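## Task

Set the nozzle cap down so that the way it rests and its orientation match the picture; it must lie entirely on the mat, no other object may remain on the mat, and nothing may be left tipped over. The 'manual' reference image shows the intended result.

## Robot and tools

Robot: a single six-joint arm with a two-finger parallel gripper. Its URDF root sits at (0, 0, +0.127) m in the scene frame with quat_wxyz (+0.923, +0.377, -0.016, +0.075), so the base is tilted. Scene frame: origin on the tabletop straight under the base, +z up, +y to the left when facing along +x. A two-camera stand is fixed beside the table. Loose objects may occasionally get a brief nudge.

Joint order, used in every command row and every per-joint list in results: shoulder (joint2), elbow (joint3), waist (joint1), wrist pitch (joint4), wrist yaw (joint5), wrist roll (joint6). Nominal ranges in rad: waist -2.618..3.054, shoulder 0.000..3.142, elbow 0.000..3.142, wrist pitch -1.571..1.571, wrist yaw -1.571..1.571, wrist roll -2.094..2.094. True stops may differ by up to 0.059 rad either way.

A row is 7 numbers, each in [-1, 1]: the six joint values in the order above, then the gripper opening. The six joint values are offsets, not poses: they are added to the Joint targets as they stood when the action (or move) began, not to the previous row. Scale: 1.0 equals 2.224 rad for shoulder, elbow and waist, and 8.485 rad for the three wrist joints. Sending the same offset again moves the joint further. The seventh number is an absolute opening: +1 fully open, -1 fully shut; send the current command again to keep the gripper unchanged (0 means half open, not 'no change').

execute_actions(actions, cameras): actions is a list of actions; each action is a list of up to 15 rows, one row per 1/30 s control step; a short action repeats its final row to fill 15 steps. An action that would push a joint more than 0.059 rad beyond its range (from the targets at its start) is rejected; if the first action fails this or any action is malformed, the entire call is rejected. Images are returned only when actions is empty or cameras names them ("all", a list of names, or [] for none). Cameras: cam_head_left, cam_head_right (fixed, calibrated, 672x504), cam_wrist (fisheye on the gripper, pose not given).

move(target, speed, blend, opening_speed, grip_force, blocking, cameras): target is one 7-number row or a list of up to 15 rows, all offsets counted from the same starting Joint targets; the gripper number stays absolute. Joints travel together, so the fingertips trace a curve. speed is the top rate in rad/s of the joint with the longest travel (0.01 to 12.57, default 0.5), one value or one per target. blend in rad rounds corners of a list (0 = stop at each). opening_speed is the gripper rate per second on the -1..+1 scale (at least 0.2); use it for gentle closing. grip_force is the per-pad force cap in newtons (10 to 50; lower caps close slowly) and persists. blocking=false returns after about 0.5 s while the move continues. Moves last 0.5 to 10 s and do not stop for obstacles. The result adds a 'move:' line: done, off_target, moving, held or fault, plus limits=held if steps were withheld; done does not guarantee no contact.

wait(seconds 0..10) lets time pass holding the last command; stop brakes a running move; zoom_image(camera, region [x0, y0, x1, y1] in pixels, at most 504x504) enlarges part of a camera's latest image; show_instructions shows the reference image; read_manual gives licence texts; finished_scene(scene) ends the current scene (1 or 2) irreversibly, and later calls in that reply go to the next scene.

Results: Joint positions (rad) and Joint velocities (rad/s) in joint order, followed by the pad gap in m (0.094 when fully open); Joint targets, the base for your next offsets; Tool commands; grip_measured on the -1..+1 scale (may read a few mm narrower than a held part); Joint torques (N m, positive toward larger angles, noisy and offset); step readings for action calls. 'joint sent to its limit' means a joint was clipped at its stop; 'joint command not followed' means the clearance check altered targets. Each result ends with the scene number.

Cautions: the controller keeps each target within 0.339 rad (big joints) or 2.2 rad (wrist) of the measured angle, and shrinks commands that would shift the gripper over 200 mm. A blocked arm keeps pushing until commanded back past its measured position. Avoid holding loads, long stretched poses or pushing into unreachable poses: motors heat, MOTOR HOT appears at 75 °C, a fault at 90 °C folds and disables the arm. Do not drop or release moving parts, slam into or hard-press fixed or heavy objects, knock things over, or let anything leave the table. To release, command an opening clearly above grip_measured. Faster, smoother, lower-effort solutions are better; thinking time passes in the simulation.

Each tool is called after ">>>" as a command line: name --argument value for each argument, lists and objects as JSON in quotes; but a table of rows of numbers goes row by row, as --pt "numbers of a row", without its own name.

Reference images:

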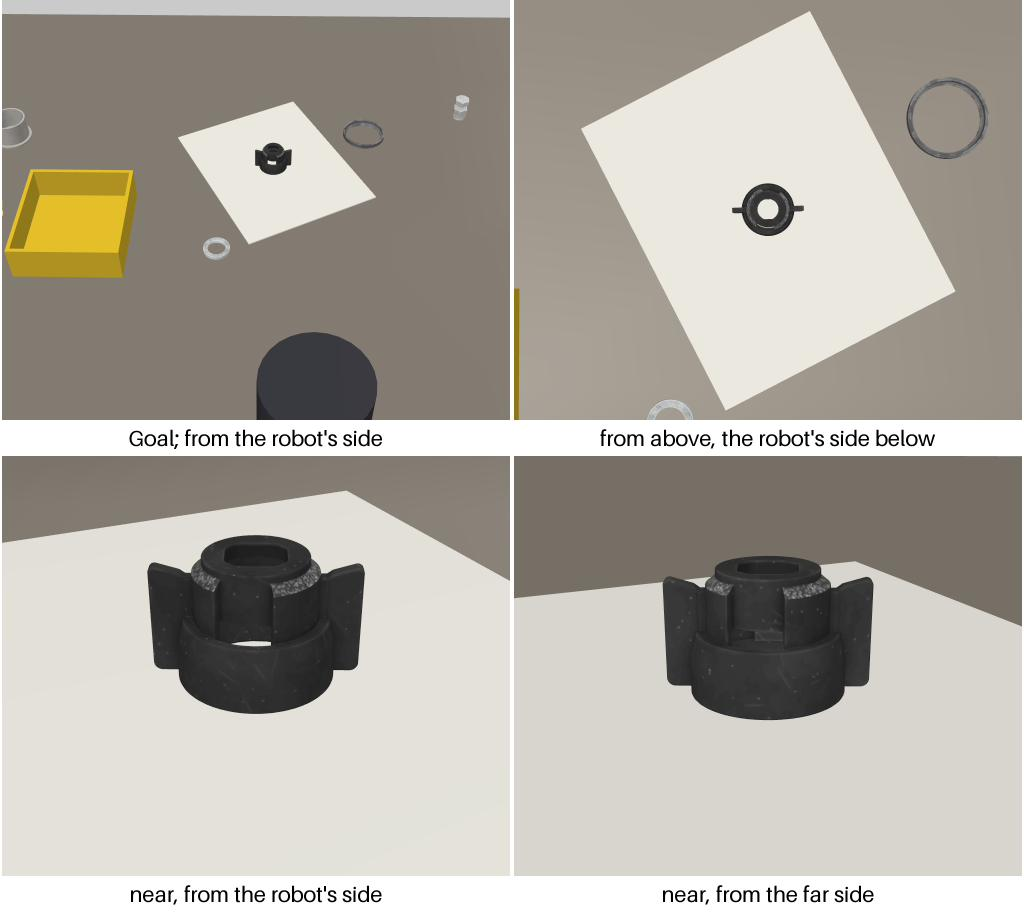

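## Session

>>> execute_actions --actions '[]'

Scene clock: 0.00 s.
grip_measured=+1.000
Joint names: [shoulder, elbow, waist, wrist pitch, wrist yaw, wrist roll]
Joint positions: [1.759 1.458 -0.602 -1.309 -0.973 -1.954 0.094]
Joint velocities: within noise
Joint torques (N m): no reading
Heat: 25 °C.
Joint targets: [1.747 1.466 -0.586 -1.316 -0.991 -1.954]
Tool commands: gripper/opening=+1.0

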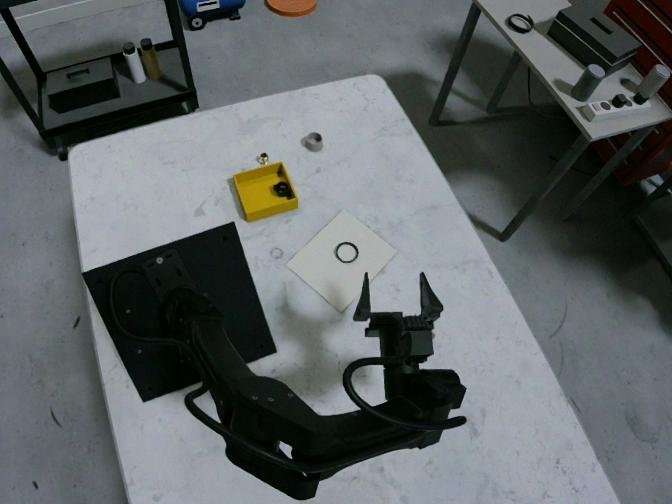

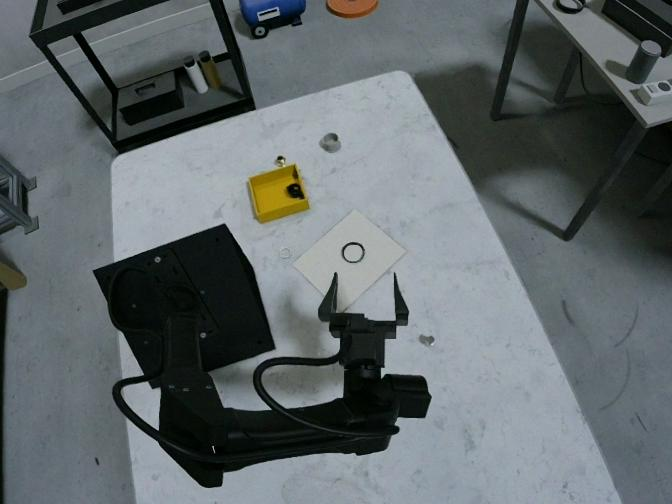

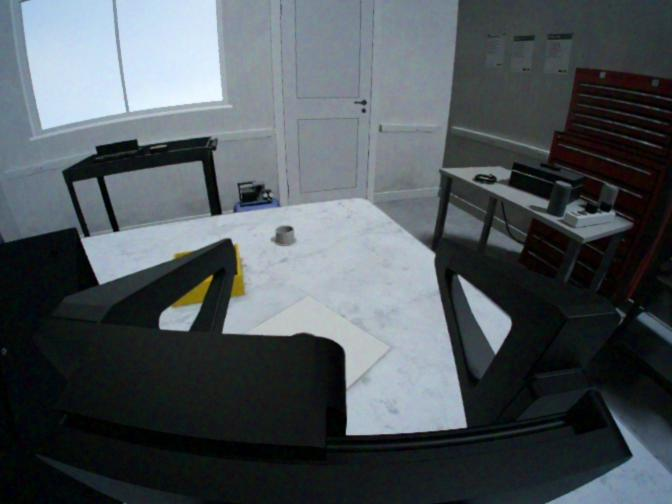

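>>> zoom_image --camera "cam_head_left" --region '[220, 130, 410, 320]'

>>> zoom_image --camera "cam_head_right" --region '[230, 120, 420, 310]'

>>> zoom_image --camera "cam_head_right" --region '[270, 160, 320, 220]'

>>> zoom_image --camera "cam_head_left" --region '[260, 160, 310, 220]'

Scaled by 2.653 from the camera's 672x504 image, which has a finer 960x720 frame.

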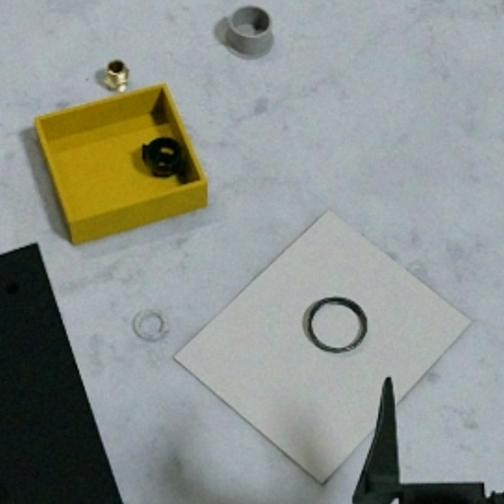

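Scaled by 2.653 from the camera's 672x504 image, which has a finer 960x720 frame.

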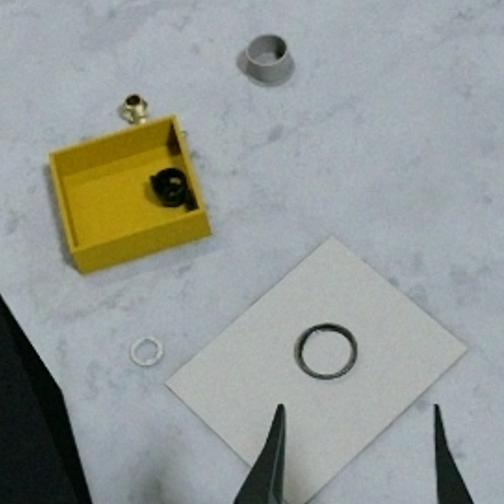

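Scaled by 8.400 from the camera's 672x504 image, which has a finer 960x720 frame.

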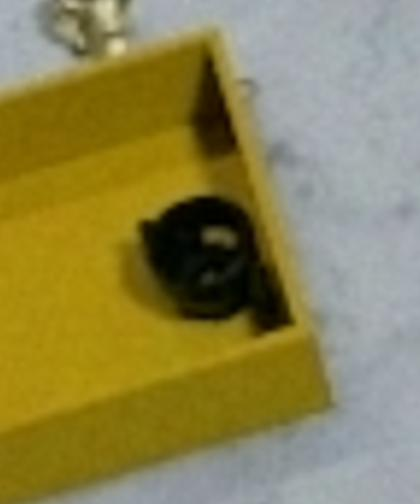

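Scaled by 8.400 from the camera's 672x504 image, which has a finer 960x720 frame.

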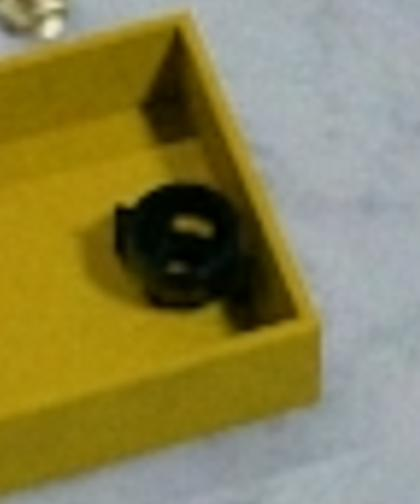

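>>> move --target '[0.2779, -0.2594, 0.5717, 0.1545, 0.1790, 0.2137, 1.0]' --speed 1.2 --cameras '["cam_wrist"]'

>>> zoom_image --camera "cam_wrist" --region '[240, 150, 440, 350]'

Scene clock: 76.30 s.
grip_measured=+1.000
Joint names: [shoulder, elbow, waist, wrist pitch, wrist yaw, wrist roll]
Joint positions: [2.36 0.893 0.67 -0.032 0.524 -0.147 0.094]
Joint torques (N m): [-6.01 4.77 4.85 1.13 0 0.08]
Heat: 26 °C.
Joint targets: [2.364 0.889 0.685 -0.005 0.528 -0.141]
move: done
Images, in order (width x height): cam_wrist 672x504.

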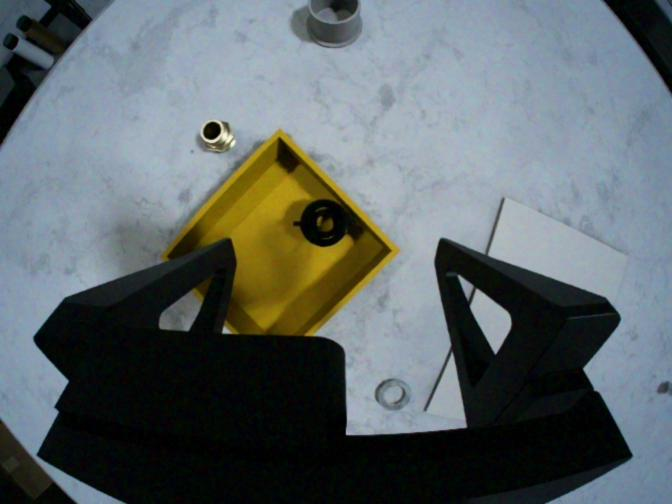

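Scaled by 2.520 from the camera's 672x504 image, which has a finer 960x720 frame.

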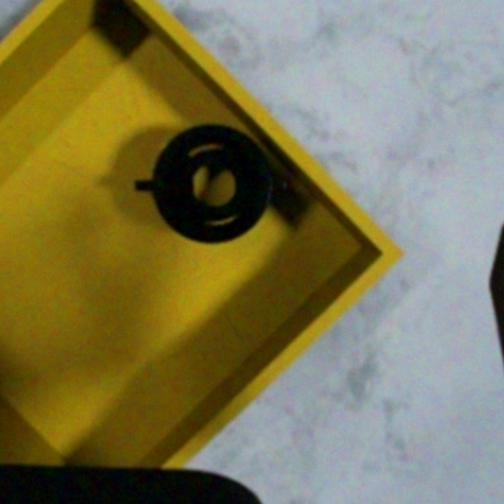

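>>> zoom_image --camera "cam_wrist" --region '[290, 190, 365, 255]'

>>> show_instructions

Scaled by 6.720 from the camera's 672x504 image, which has a finer 960x720 frame.

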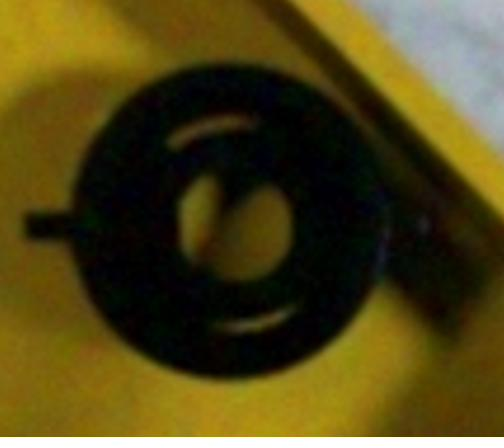

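Reference images for this scene: manual.

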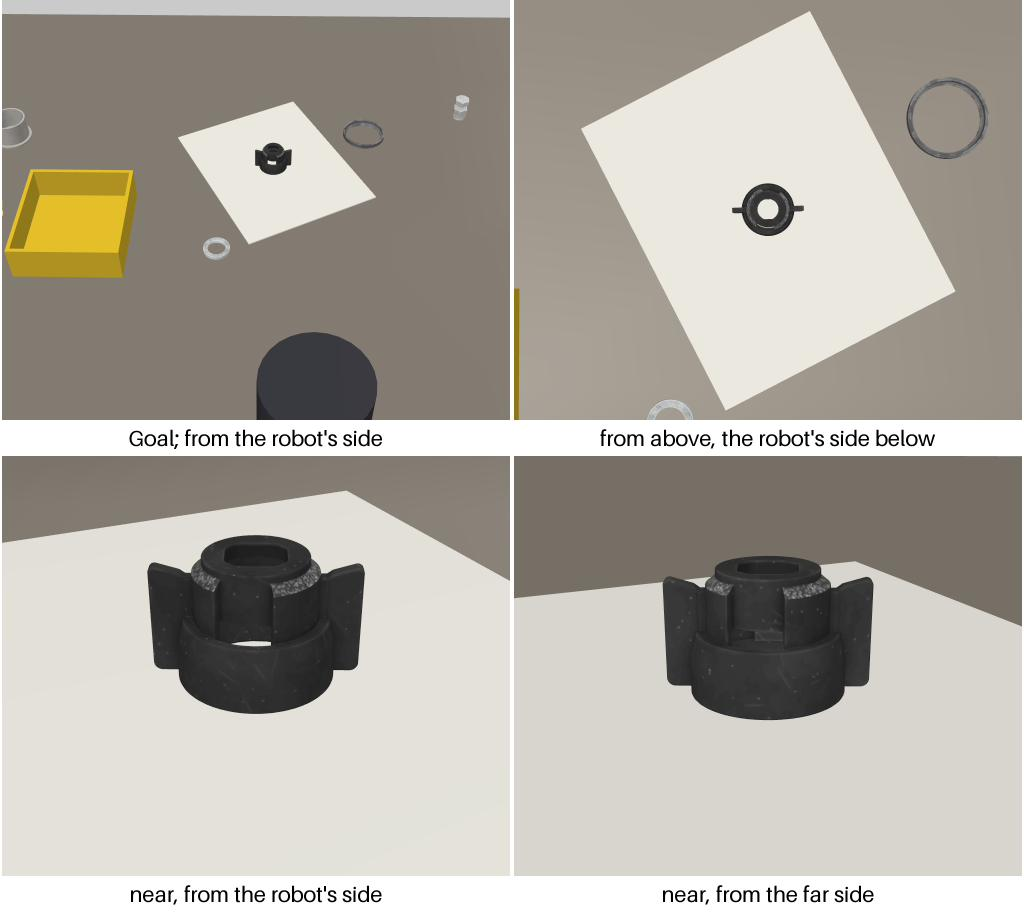

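>>> move --target '[0.2273, 0.2893, 0.0999, -0.0984, 0.0331, -0.1885, 0.1]' --speed 1.0 --cameras '["cam_wrist", "cam_head_right"]'

>>> zoom_image --camera "cam_wrist" --region '[220, 60, 460, 300]'

Scene clock: 378.83 s.
grip_measured=+0.102
Joint names: [shoulder, elbow, waist, wrist pitch, wrist yaw, wrist roll]
Joint positions: [2.857 1.501 0.887 -0.821 0.803 -1.735 0.052]
Joint torques (N m): [-8.46 8.05 5.05 0.11 0.2 0]
Heat: 30 °C.
Joint targets: [2.870 1.532 0.908 -0.840 0.809 -1.740]
move: done
Images, in order (width x height): cam_head_right 672x504, cam_wrist 672x504.

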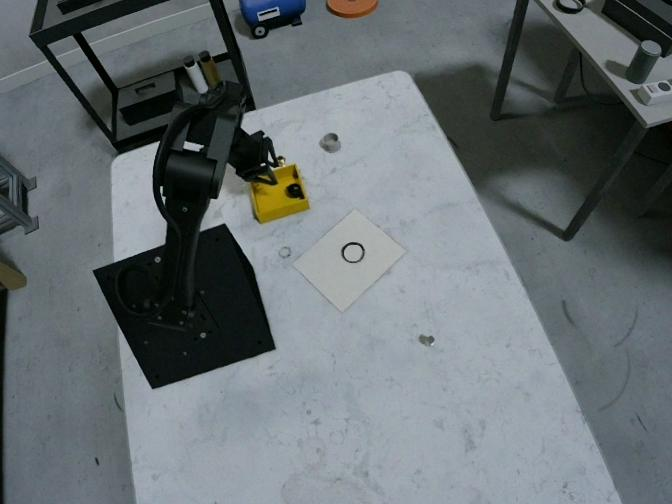

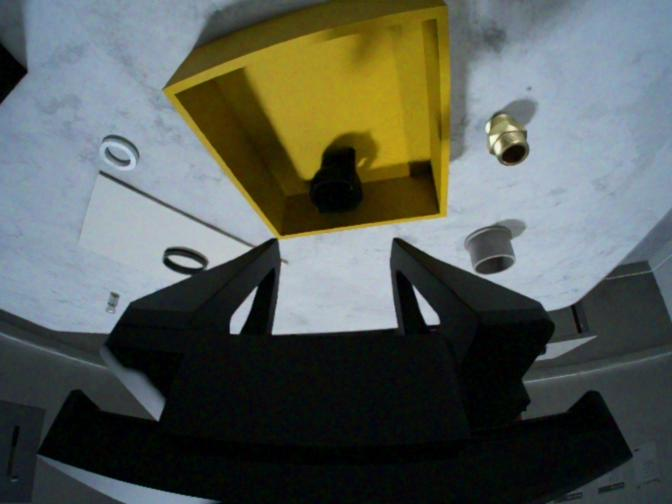

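Scaled by 2.100 from the camera's 672x504 image, which has a finer 960x720 frame.

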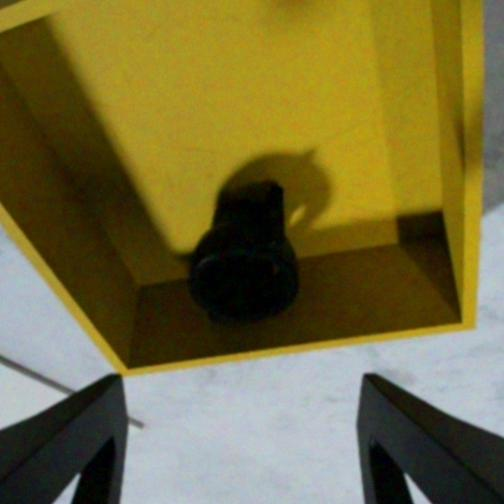

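>>> move --pt "0 -0.0099 -0.0081 0.0018 0 0 0.1" --pt "0.0409 -0.0486 -0.0908 0.0448 0.0118 -0.0293 0.1" --speed 0.3 --cameras '["cam_wrist"]'

>>> zoom_image --camera "cam_wrist" --region '[230, 140, 450, 340]'

Scene clock: 414.63 s.
grip_measured=+0.102
Joint names: [shoulder, elbow, waist, wrist pitch, wrist yaw, wrist roll]
Joint positions: [2.948 1.432 0.701 -0.474 0.902 -1.983 0.052]
Joint torques (N m): [-8.62 3.81 4.62 0.53 0.21 0.01]
Heat: 28 °C.
Joint targets: [2.961 1.424 0.706 -0.459 0.909 -1.989]
move: done
Images, in order (width x height): cam_wrist 672x504.

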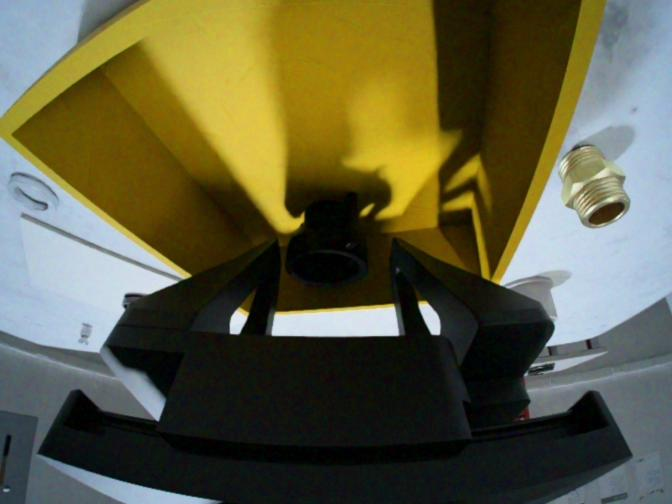

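Scaled by 2.291 from the camera's 672x504 image, which has a finer 960x720 frame.

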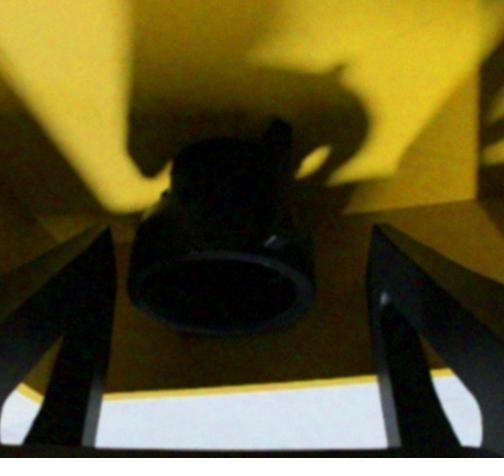

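>>> move --target '[0, 0, 0, 0, 0, 0, -0.5]' --speed 0.3 --grip_force 25 --cameras '["cam_wrist"]'

>>> zoom_image --camera "cam_wrist" --region '[230, 140, 450, 340]'

Scene clock: 454.57 s.
grip_measured=-0.263
Joint names: [shoulder, elbow, waist, wrist pitch, wrist yaw, wrist roll]
Joint positions: [2.948 1.432 0.701 -0.471 0.904 -1.984 0.035]
Joint torques (N m): [-8.59 3.78 4.68 0.49 0.19 -0.04]
Heat: 27 °C.
Joint targets: [2.961 1.424 0.706 -0.460 0.909 -1.989]
grip_force (N): 25
move: done
Images, in order (width x height): cam_wrist 672x504.

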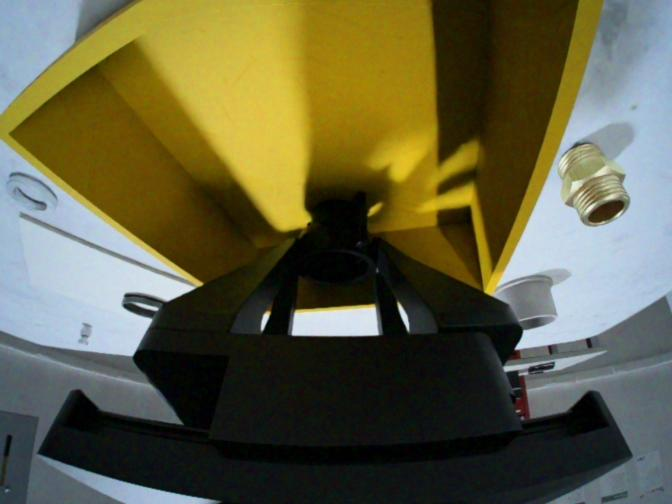

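Scaled by 2.291 from the camera's 672x504 image, which has a finer 960x720 frame.

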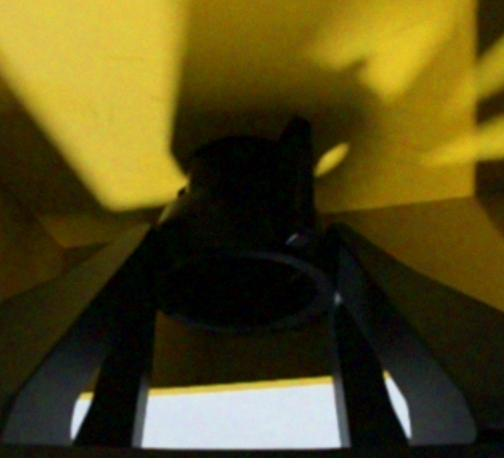

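>>> move --pt "-0.0409 0.0486 0.0908 -0.0448 -0.0118 0.0293 -0.5" --pt "-0.4096 -0.1299 -0.2743 -0.0259 -0.0788 0.0435 -0.5" --pt "-0.7001 -0.3080 -0.6313 0.0176 -0.1512 0.0585 -0.5" --speed '[0.4, 1.0, 1.0]' --blend '[0.1, 0.2, 0]' --cameras '["cam_wrist", "cam_head_right"]'

>>> zoom_image --camera "cam_wrist" --region '[230, 140, 450, 340]'

Scene clock: 567.40 s.
grip_measured=-0.265
Joint names: [shoulder, elbow, waist, wrist pitch, wrist yaw, wrist roll]
Joint positions: [1.426 0.747 -0.704 -0.324 -0.345 -1.498 0.035]
Joint torques (N m): [-7.6 2.43 2.96 0.35 -0.66 0.07]
Heat: 27 °C.
Joint targets: [1.404 0.739 -0.698 -0.310 -0.374 -1.493]
grip_force (N): 25
move: done
Images, in order (width x height): cam_head_right 672x504, cam_wrist 672x504.

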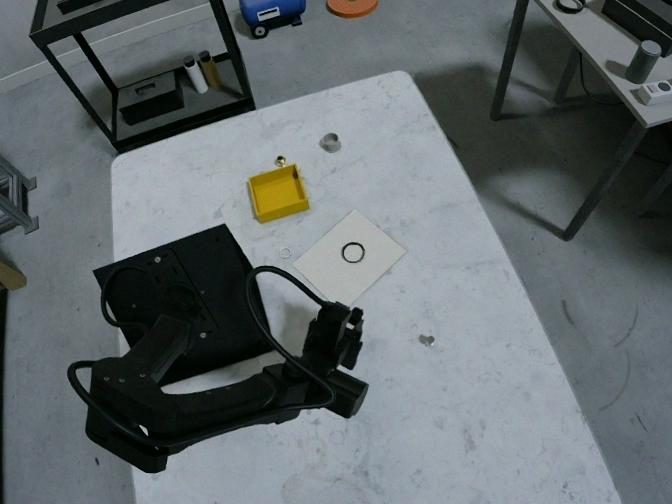

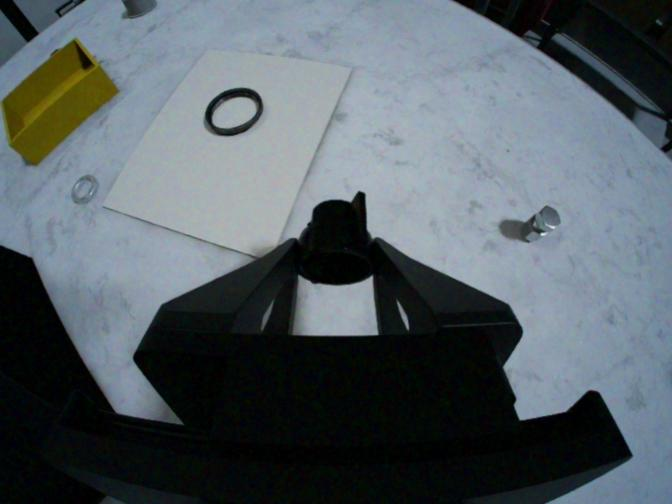

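Scaled by 2.291 from the camera's 672x504 image, which has a finer 960x720 frame.

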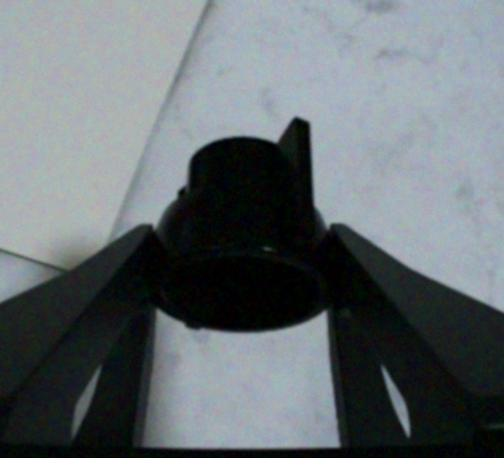

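>>> move --target '[0.1084, 0.0072, -0.0576, 0.0187, -0.0066, -0.0150, -0.5]' --speed 0.15 --cameras '["cam_wrist", "cam_head_right"]'

>>> zoom_image --camera "cam_wrist" --region '[230, 140, 450, 340]'

>>> zoom_image --camera "cam_head_right" --region '[320, 280, 390, 350]'

Scene clock: 583.37 s.
grip_measured=-0.265
Joint names: [shoulder, elbow, waist, wrist pitch, wrist yaw, wrist roll]
Joint positions: [1.631 0.747 -0.825 -0.17 -0.418 -1.613 0.035]
Joint torques (N m): [-5.11 2.59 2.73 0.24 -0.51 -0.04]
Heat: 27 °C.
Joint targets: [1.645 0.755 -0.827 -0.152 -0.430 -1.620]
grip_force (N): 25
move: done
Images, in order (width x height): cam_head_right 672x504, cam_wrist 672x504.

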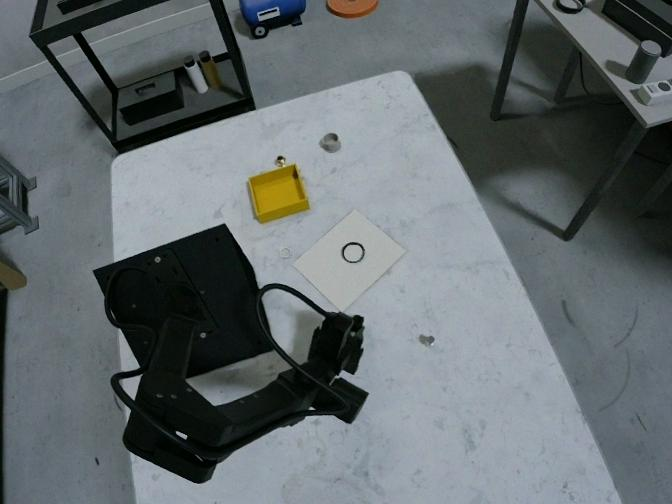

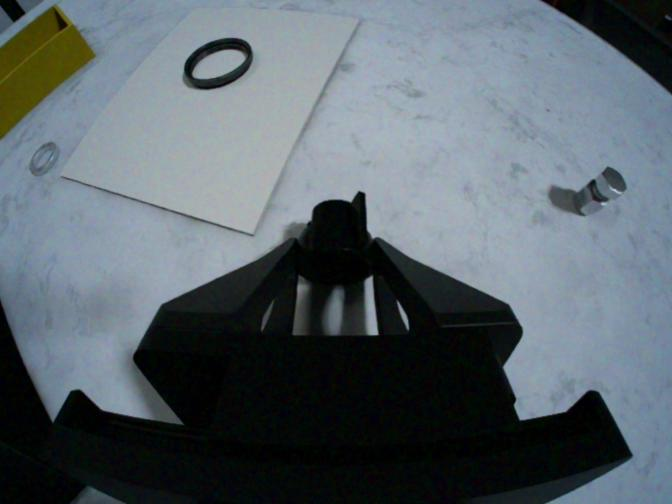

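Scaled by 2.291 from the camera's 672x504 image, which has a finer 960x720 frame.

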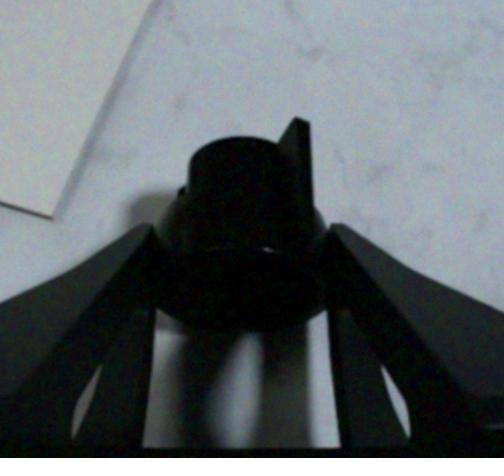

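Scaled by 7.200 from the camera's 672x504 image, which has a finer 960x720 frame.

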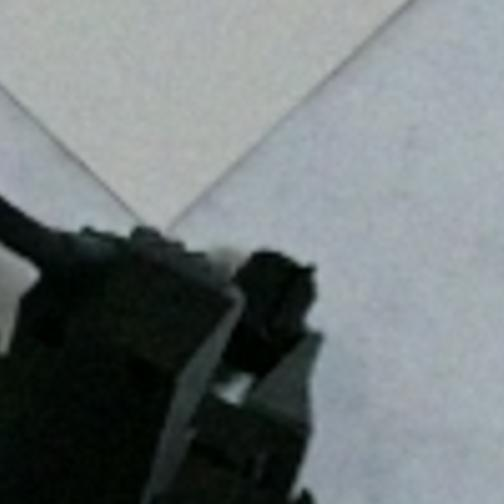

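>>> move --target '[0.0049, 0.0009, -0.0028, 0.0008, -0.0004, -0.0007, -0.5]' --speed 0.08 --cameras '["cam_wrist"]'

>>> zoom_image --camera "cam_wrist" --region '[230, 140, 450, 340]'

Scene clock: 589.57 s.
grip_measured=-0.265
Joint names: [shoulder, elbow, waist, wrist pitch, wrist yaw, wrist roll]
Joint positions: [1.639 0.747 -0.829 -0.162 -0.432 -1.619 0.035]
Joint torques (N m): [-5.05 2.74 2.71 0.23 -0.43 -0.01]
Heat: 27 °C.
Joint targets: [1.656 0.757 -0.833 -0.145 -0.433 -1.626]
grip_force (N): 25
move: done
Images, in order (width x height): cam_wrist 672x504.

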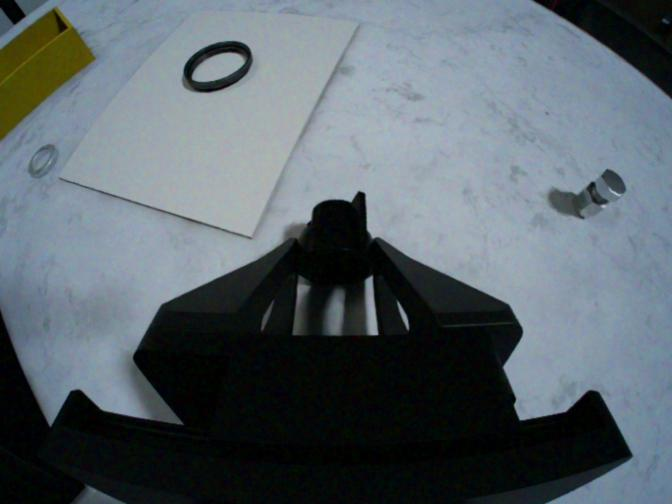

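Scaled by 2.291 from the camera's 672x504 image, which has a finer 960x720 frame.

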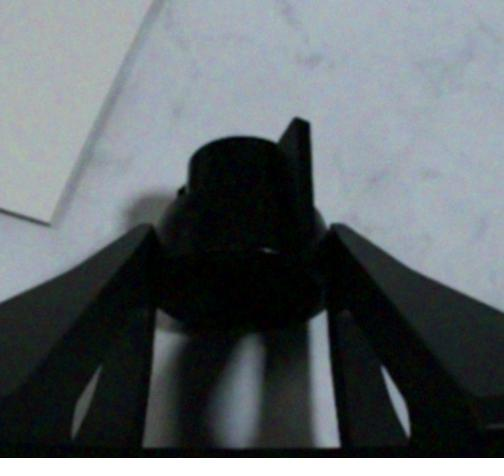

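>>> move --pt "0 0 0 0 0 0 0.1" --pt "-0.0225 0 -0.0045 -0.0035 -0.0006 0 0.1" --pt "-0.1204 0.0183 -0.0499 -0.0412 -0.0063 -0.0126 0.1" --speed '[0.3, 0.15, 0.4]' --blend '[0, 0.01, 0]' --opening_speed 0.3 --cameras '["cam_wrist", "cam_head_right"]'

>>> zoom_image --camera "cam_wrist" --region '[230, 80, 450, 280]'

Scene clock: 614.50 s.
grip_measured=+0.098
Joint names: [shoulder, elbow, waist, wrist pitch, wrist yaw, wrist roll]
Joint positions: [1.413 0.782 -0.944 -0.473 -0.46 -1.727 0.052]
Joint torques (N m): [-8.51 4.04 2.18 -0.23 -0.63 -0.05]
Heat: 26 °C.
Joint targets: [1.388 0.798 -0.944 -0.494 -0.487 -1.733]
grip_force (N): 25
move: done
Images, in order (width x height): cam_head_right 672x504, cam_wrist 672x504.

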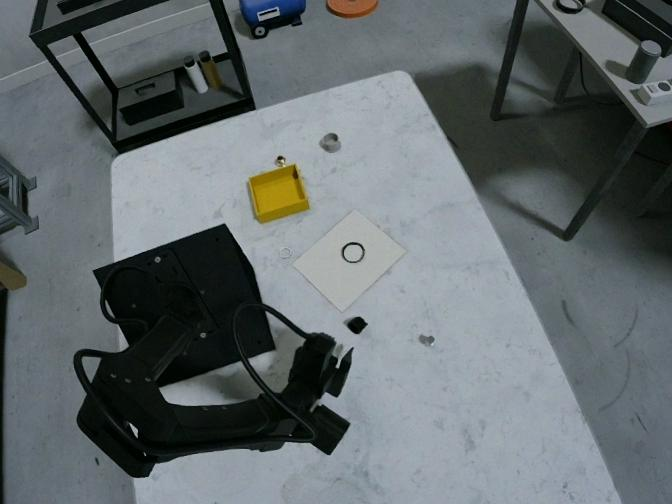

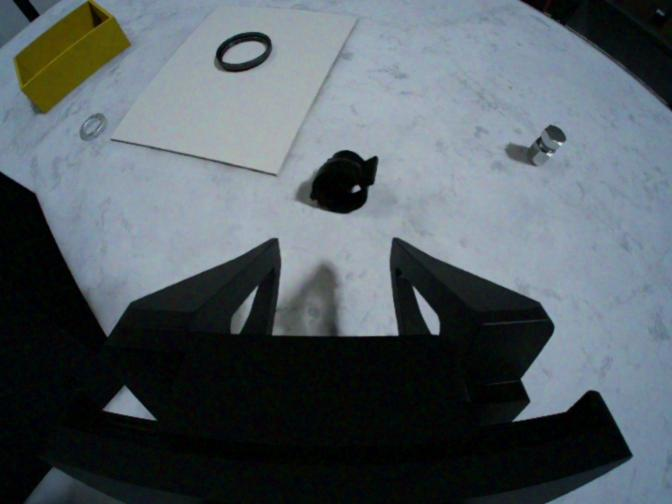

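Scaled by 2.291 from the camera's 672x504 image, which has a finer 960x720 frame.

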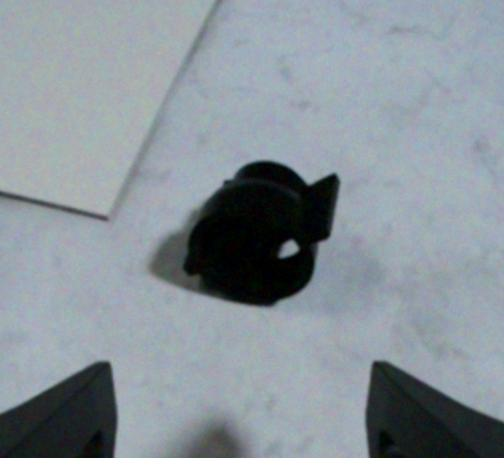

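>>> zoom_image --camera "cam_wrist" --region '[300, 140, 390, 220]'

>>> zoom_image --camera "cam_head_right" --region '[335, 305, 380, 345]'

Scaled by 5.600 from the camera's 672x504 image, which has a finer 960x720 frame.

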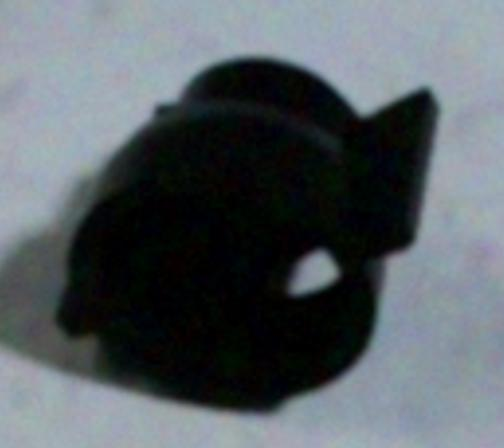

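Scaled by 11.200 from the camera's 672x504 image, which has a finer 960x720 frame.

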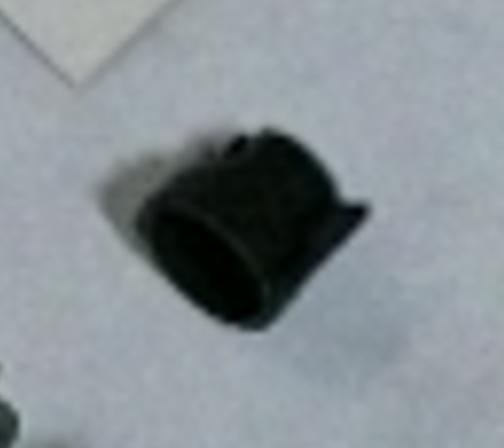

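>>> move --pt "-0.0845 0.0234 0 -0.0125 0 0 0.1" --pt "0.0953 0.1583 0.2536 -0.0620 0.0715 0.0935 0.1" --pt "0.4663 0.3224 0.5144 -0.0543 0.1432 0.1864 0.5" --speed '[0.6, 1.0, 1.0]' --blend '[0.1, 0.3, 0]' --cameras '["cam_wrist", "cam_head_right", "cam_head_left"]'

>>> zoom_image --camera "cam_wrist" --region '[230, 60, 450, 280]'

>>> zoom_image --camera "cam_head_left" --region '[325, 300, 385, 350]'

>>> zoom_image --camera "cam_head_right" --region '[325, 300, 385, 350]'

Scene clock: 788.83 s.
grip_measured=+0.498
Joint names: [shoulder, elbow, waist, wrist pitch, wrist yaw, wrist roll]
Joint positions: [2.426 1.49 0.181 -0.963 0.723 -0.156 0.07]
Joint torques (N m): [-7.57 6.24 7.51 0.13 0.03 0.09]
Heat: 26 °C.
Joint targets: [2.425 1.515 0.200 -0.955 0.728 -0.151]
grip_force (N): 25
move: done; blend cut to 0.094 rad at target 1

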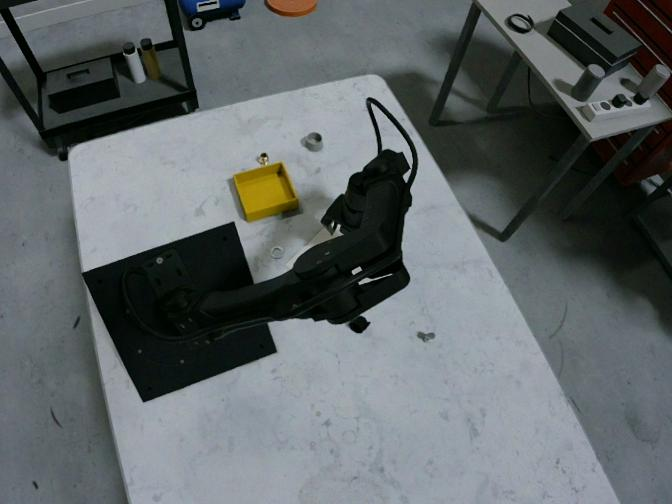

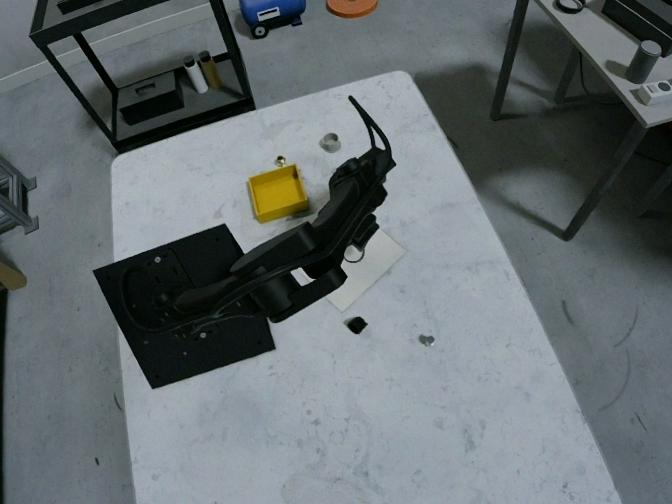

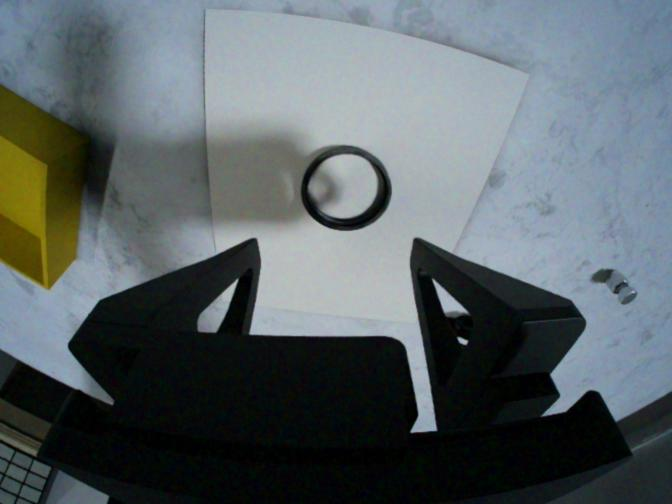

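Scaled by 2.291 from the camera's 672x504 image, which has a finer 960x720 frame.

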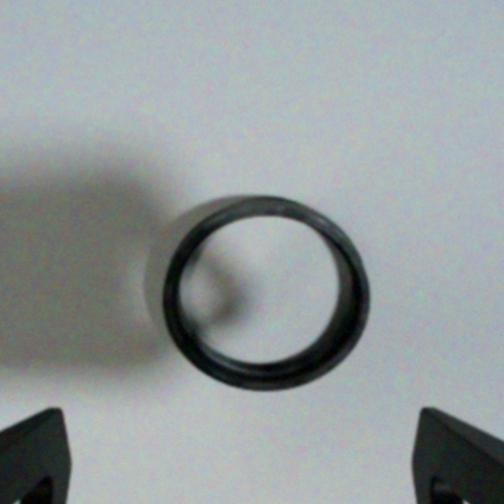

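Scaled by 8.400 from the camera's 672x504 image, which has a finer 960x720 frame.

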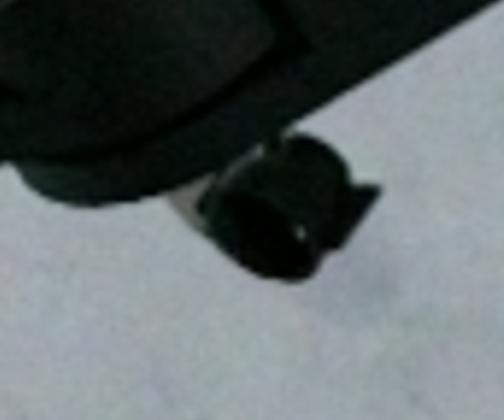

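Scaled by 8.400 from the camera's 672x504 image, which has a finer 960x720 frame.

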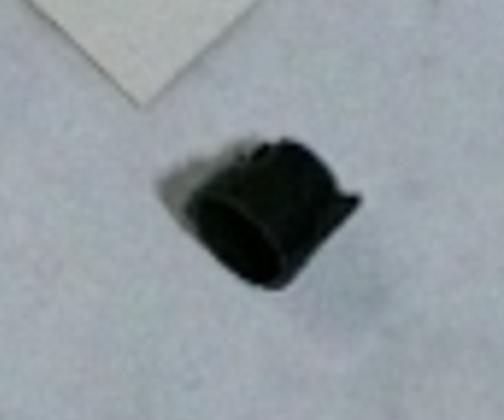

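>>> move --pt "0 -0.0081 -0.0063 0 0 0 0.5" --pt "0.0202 -0.0697 -0.0578 0.0359 0.0039 -0.0186 0.5" --speed 0.25 --cameras '["cam_wrist"]'

>>> zoom_image --camera "cam_wrist" --region '[230, 160, 450, 320]'

Scene clock: 832.80 s.
grip_measured=+0.498
Joint names: [shoulder, elbow, waist, wrist pitch, wrist yaw, wrist roll]
Joint positions: [2.457 1.37 0.068 -0.693 0.757 -0.299 0.07]
Joint torques (N m): [-6.43 2.47 6.49 0.48 0.03 -0.05]
Heat: 29 °C.
Joint targets: [2.470 1.360 0.072 -0.651 0.761 -0.309]
grip_force (N): 25
move: off_target; the wrist pitch is farthest, 0.043 rad from its target
Images, in order (width x height): cam_wrist 672x504.

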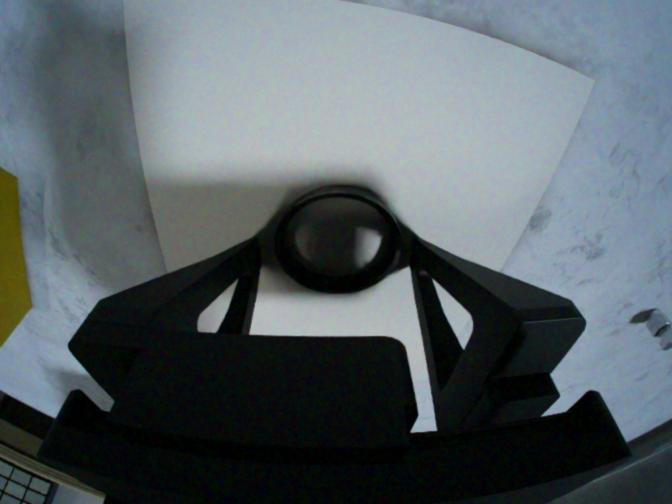

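Scaled by 2.291 from the camera's 672x504 image, which has a finer 960x720 frame.

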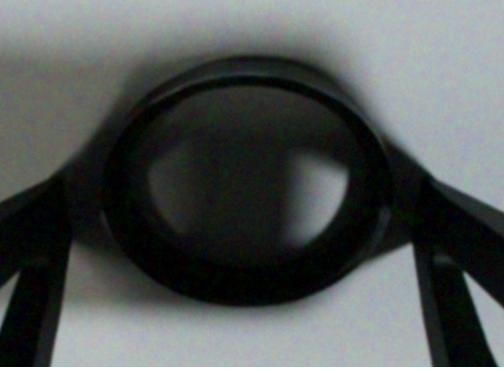

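>>> move --target '[0, 0, 0, -0.0012, 0, 0, -0.1]' --speed 0.3 --cameras '["cam_wrist"]'

>>> zoom_image --camera "cam_wrist" --region '[230, 160, 450, 320]'

Scene clock: 845.83 s.
grip_measured=+0.140
Joint names: [shoulder, elbow, waist, wrist pitch, wrist yaw, wrist roll]
Joint positions: [2.457 1.37 0.068 -0.689 0.761 -0.304 0.054]
Joint torques (N m): [-6.43 2.45 6.52 0.36 -0.01 -0.01]
Heat: 28 °C.
Joint targets: [2.470 1.360 0.072 -0.661 0.761 -0.309]
grip_force (N): 25
move: done
Images, in order (width x height): cam_wrist 672x504.

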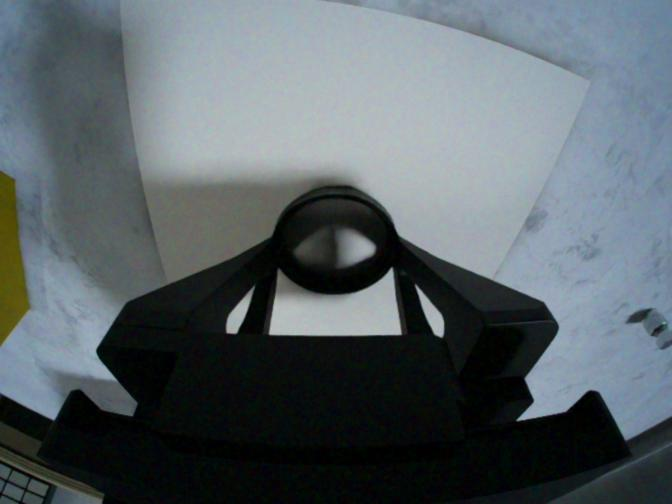

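Scaled by 2.291 from the camera's 672x504 image, which has a finer 960x720 frame.

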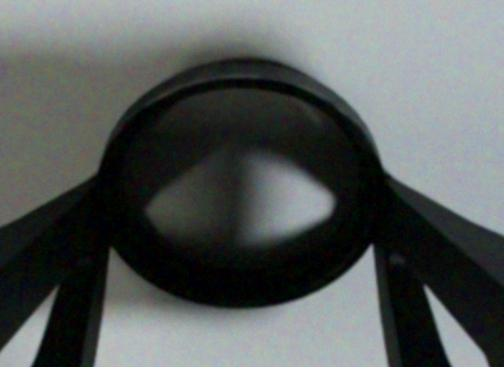

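>>> move --pt "-0.0148 0.0450 0.0351 -0.0211 -0.0026 0.0114 -0.1" --pt "-0.0764 0.1326 -0.0755 -0.0323 0.0018 -0.0270 -0.1" --pt "-0.0544 0.0967 -0.1030 -0.0121 0.0018 -0.0372 -0.1" --speed '[0.3, 0.5, 0.2]' --blend '[0.05, 0.02, 0]' --cameras '["cam_wrist"]'

>>> zoom_image --camera "cam_wrist" --region '[230, 160, 450, 320]'

Scene clock: 883.07 s.
grip_measured=+0.139
Joint names: [shoulder, elbow, waist, wrist pitch, wrist yaw, wrist roll]
Joint positions: [2.336 1.583 -0.165 -0.788 0.78 -0.618 0.054]
Joint torques (N m): [-7.02 2.82 7.23 0.33 -0.06 -0.06]
Heat: 29 °C.
Joint targets: [2.349 1.575 -0.157 -0.764 0.777 -0.625]
grip_force (N): 25
move: done
Images, in order (width x height): cam_wrist 672x504.

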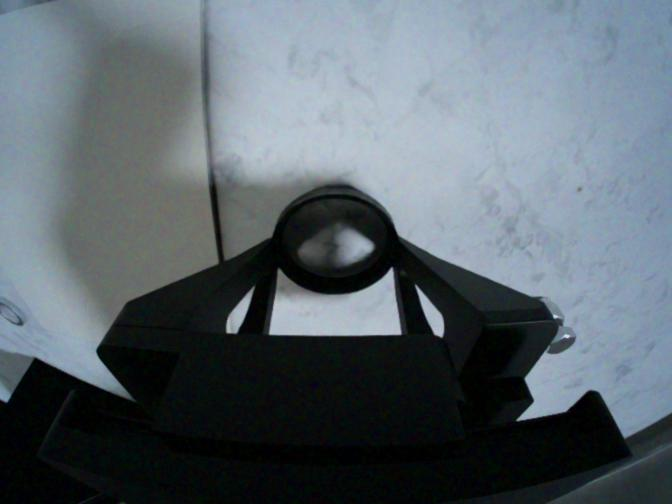

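Scaled by 2.291 from the camera's 672x504 image, which has a finer 960x720 frame.

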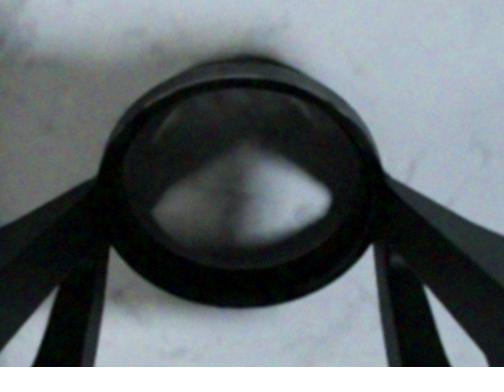

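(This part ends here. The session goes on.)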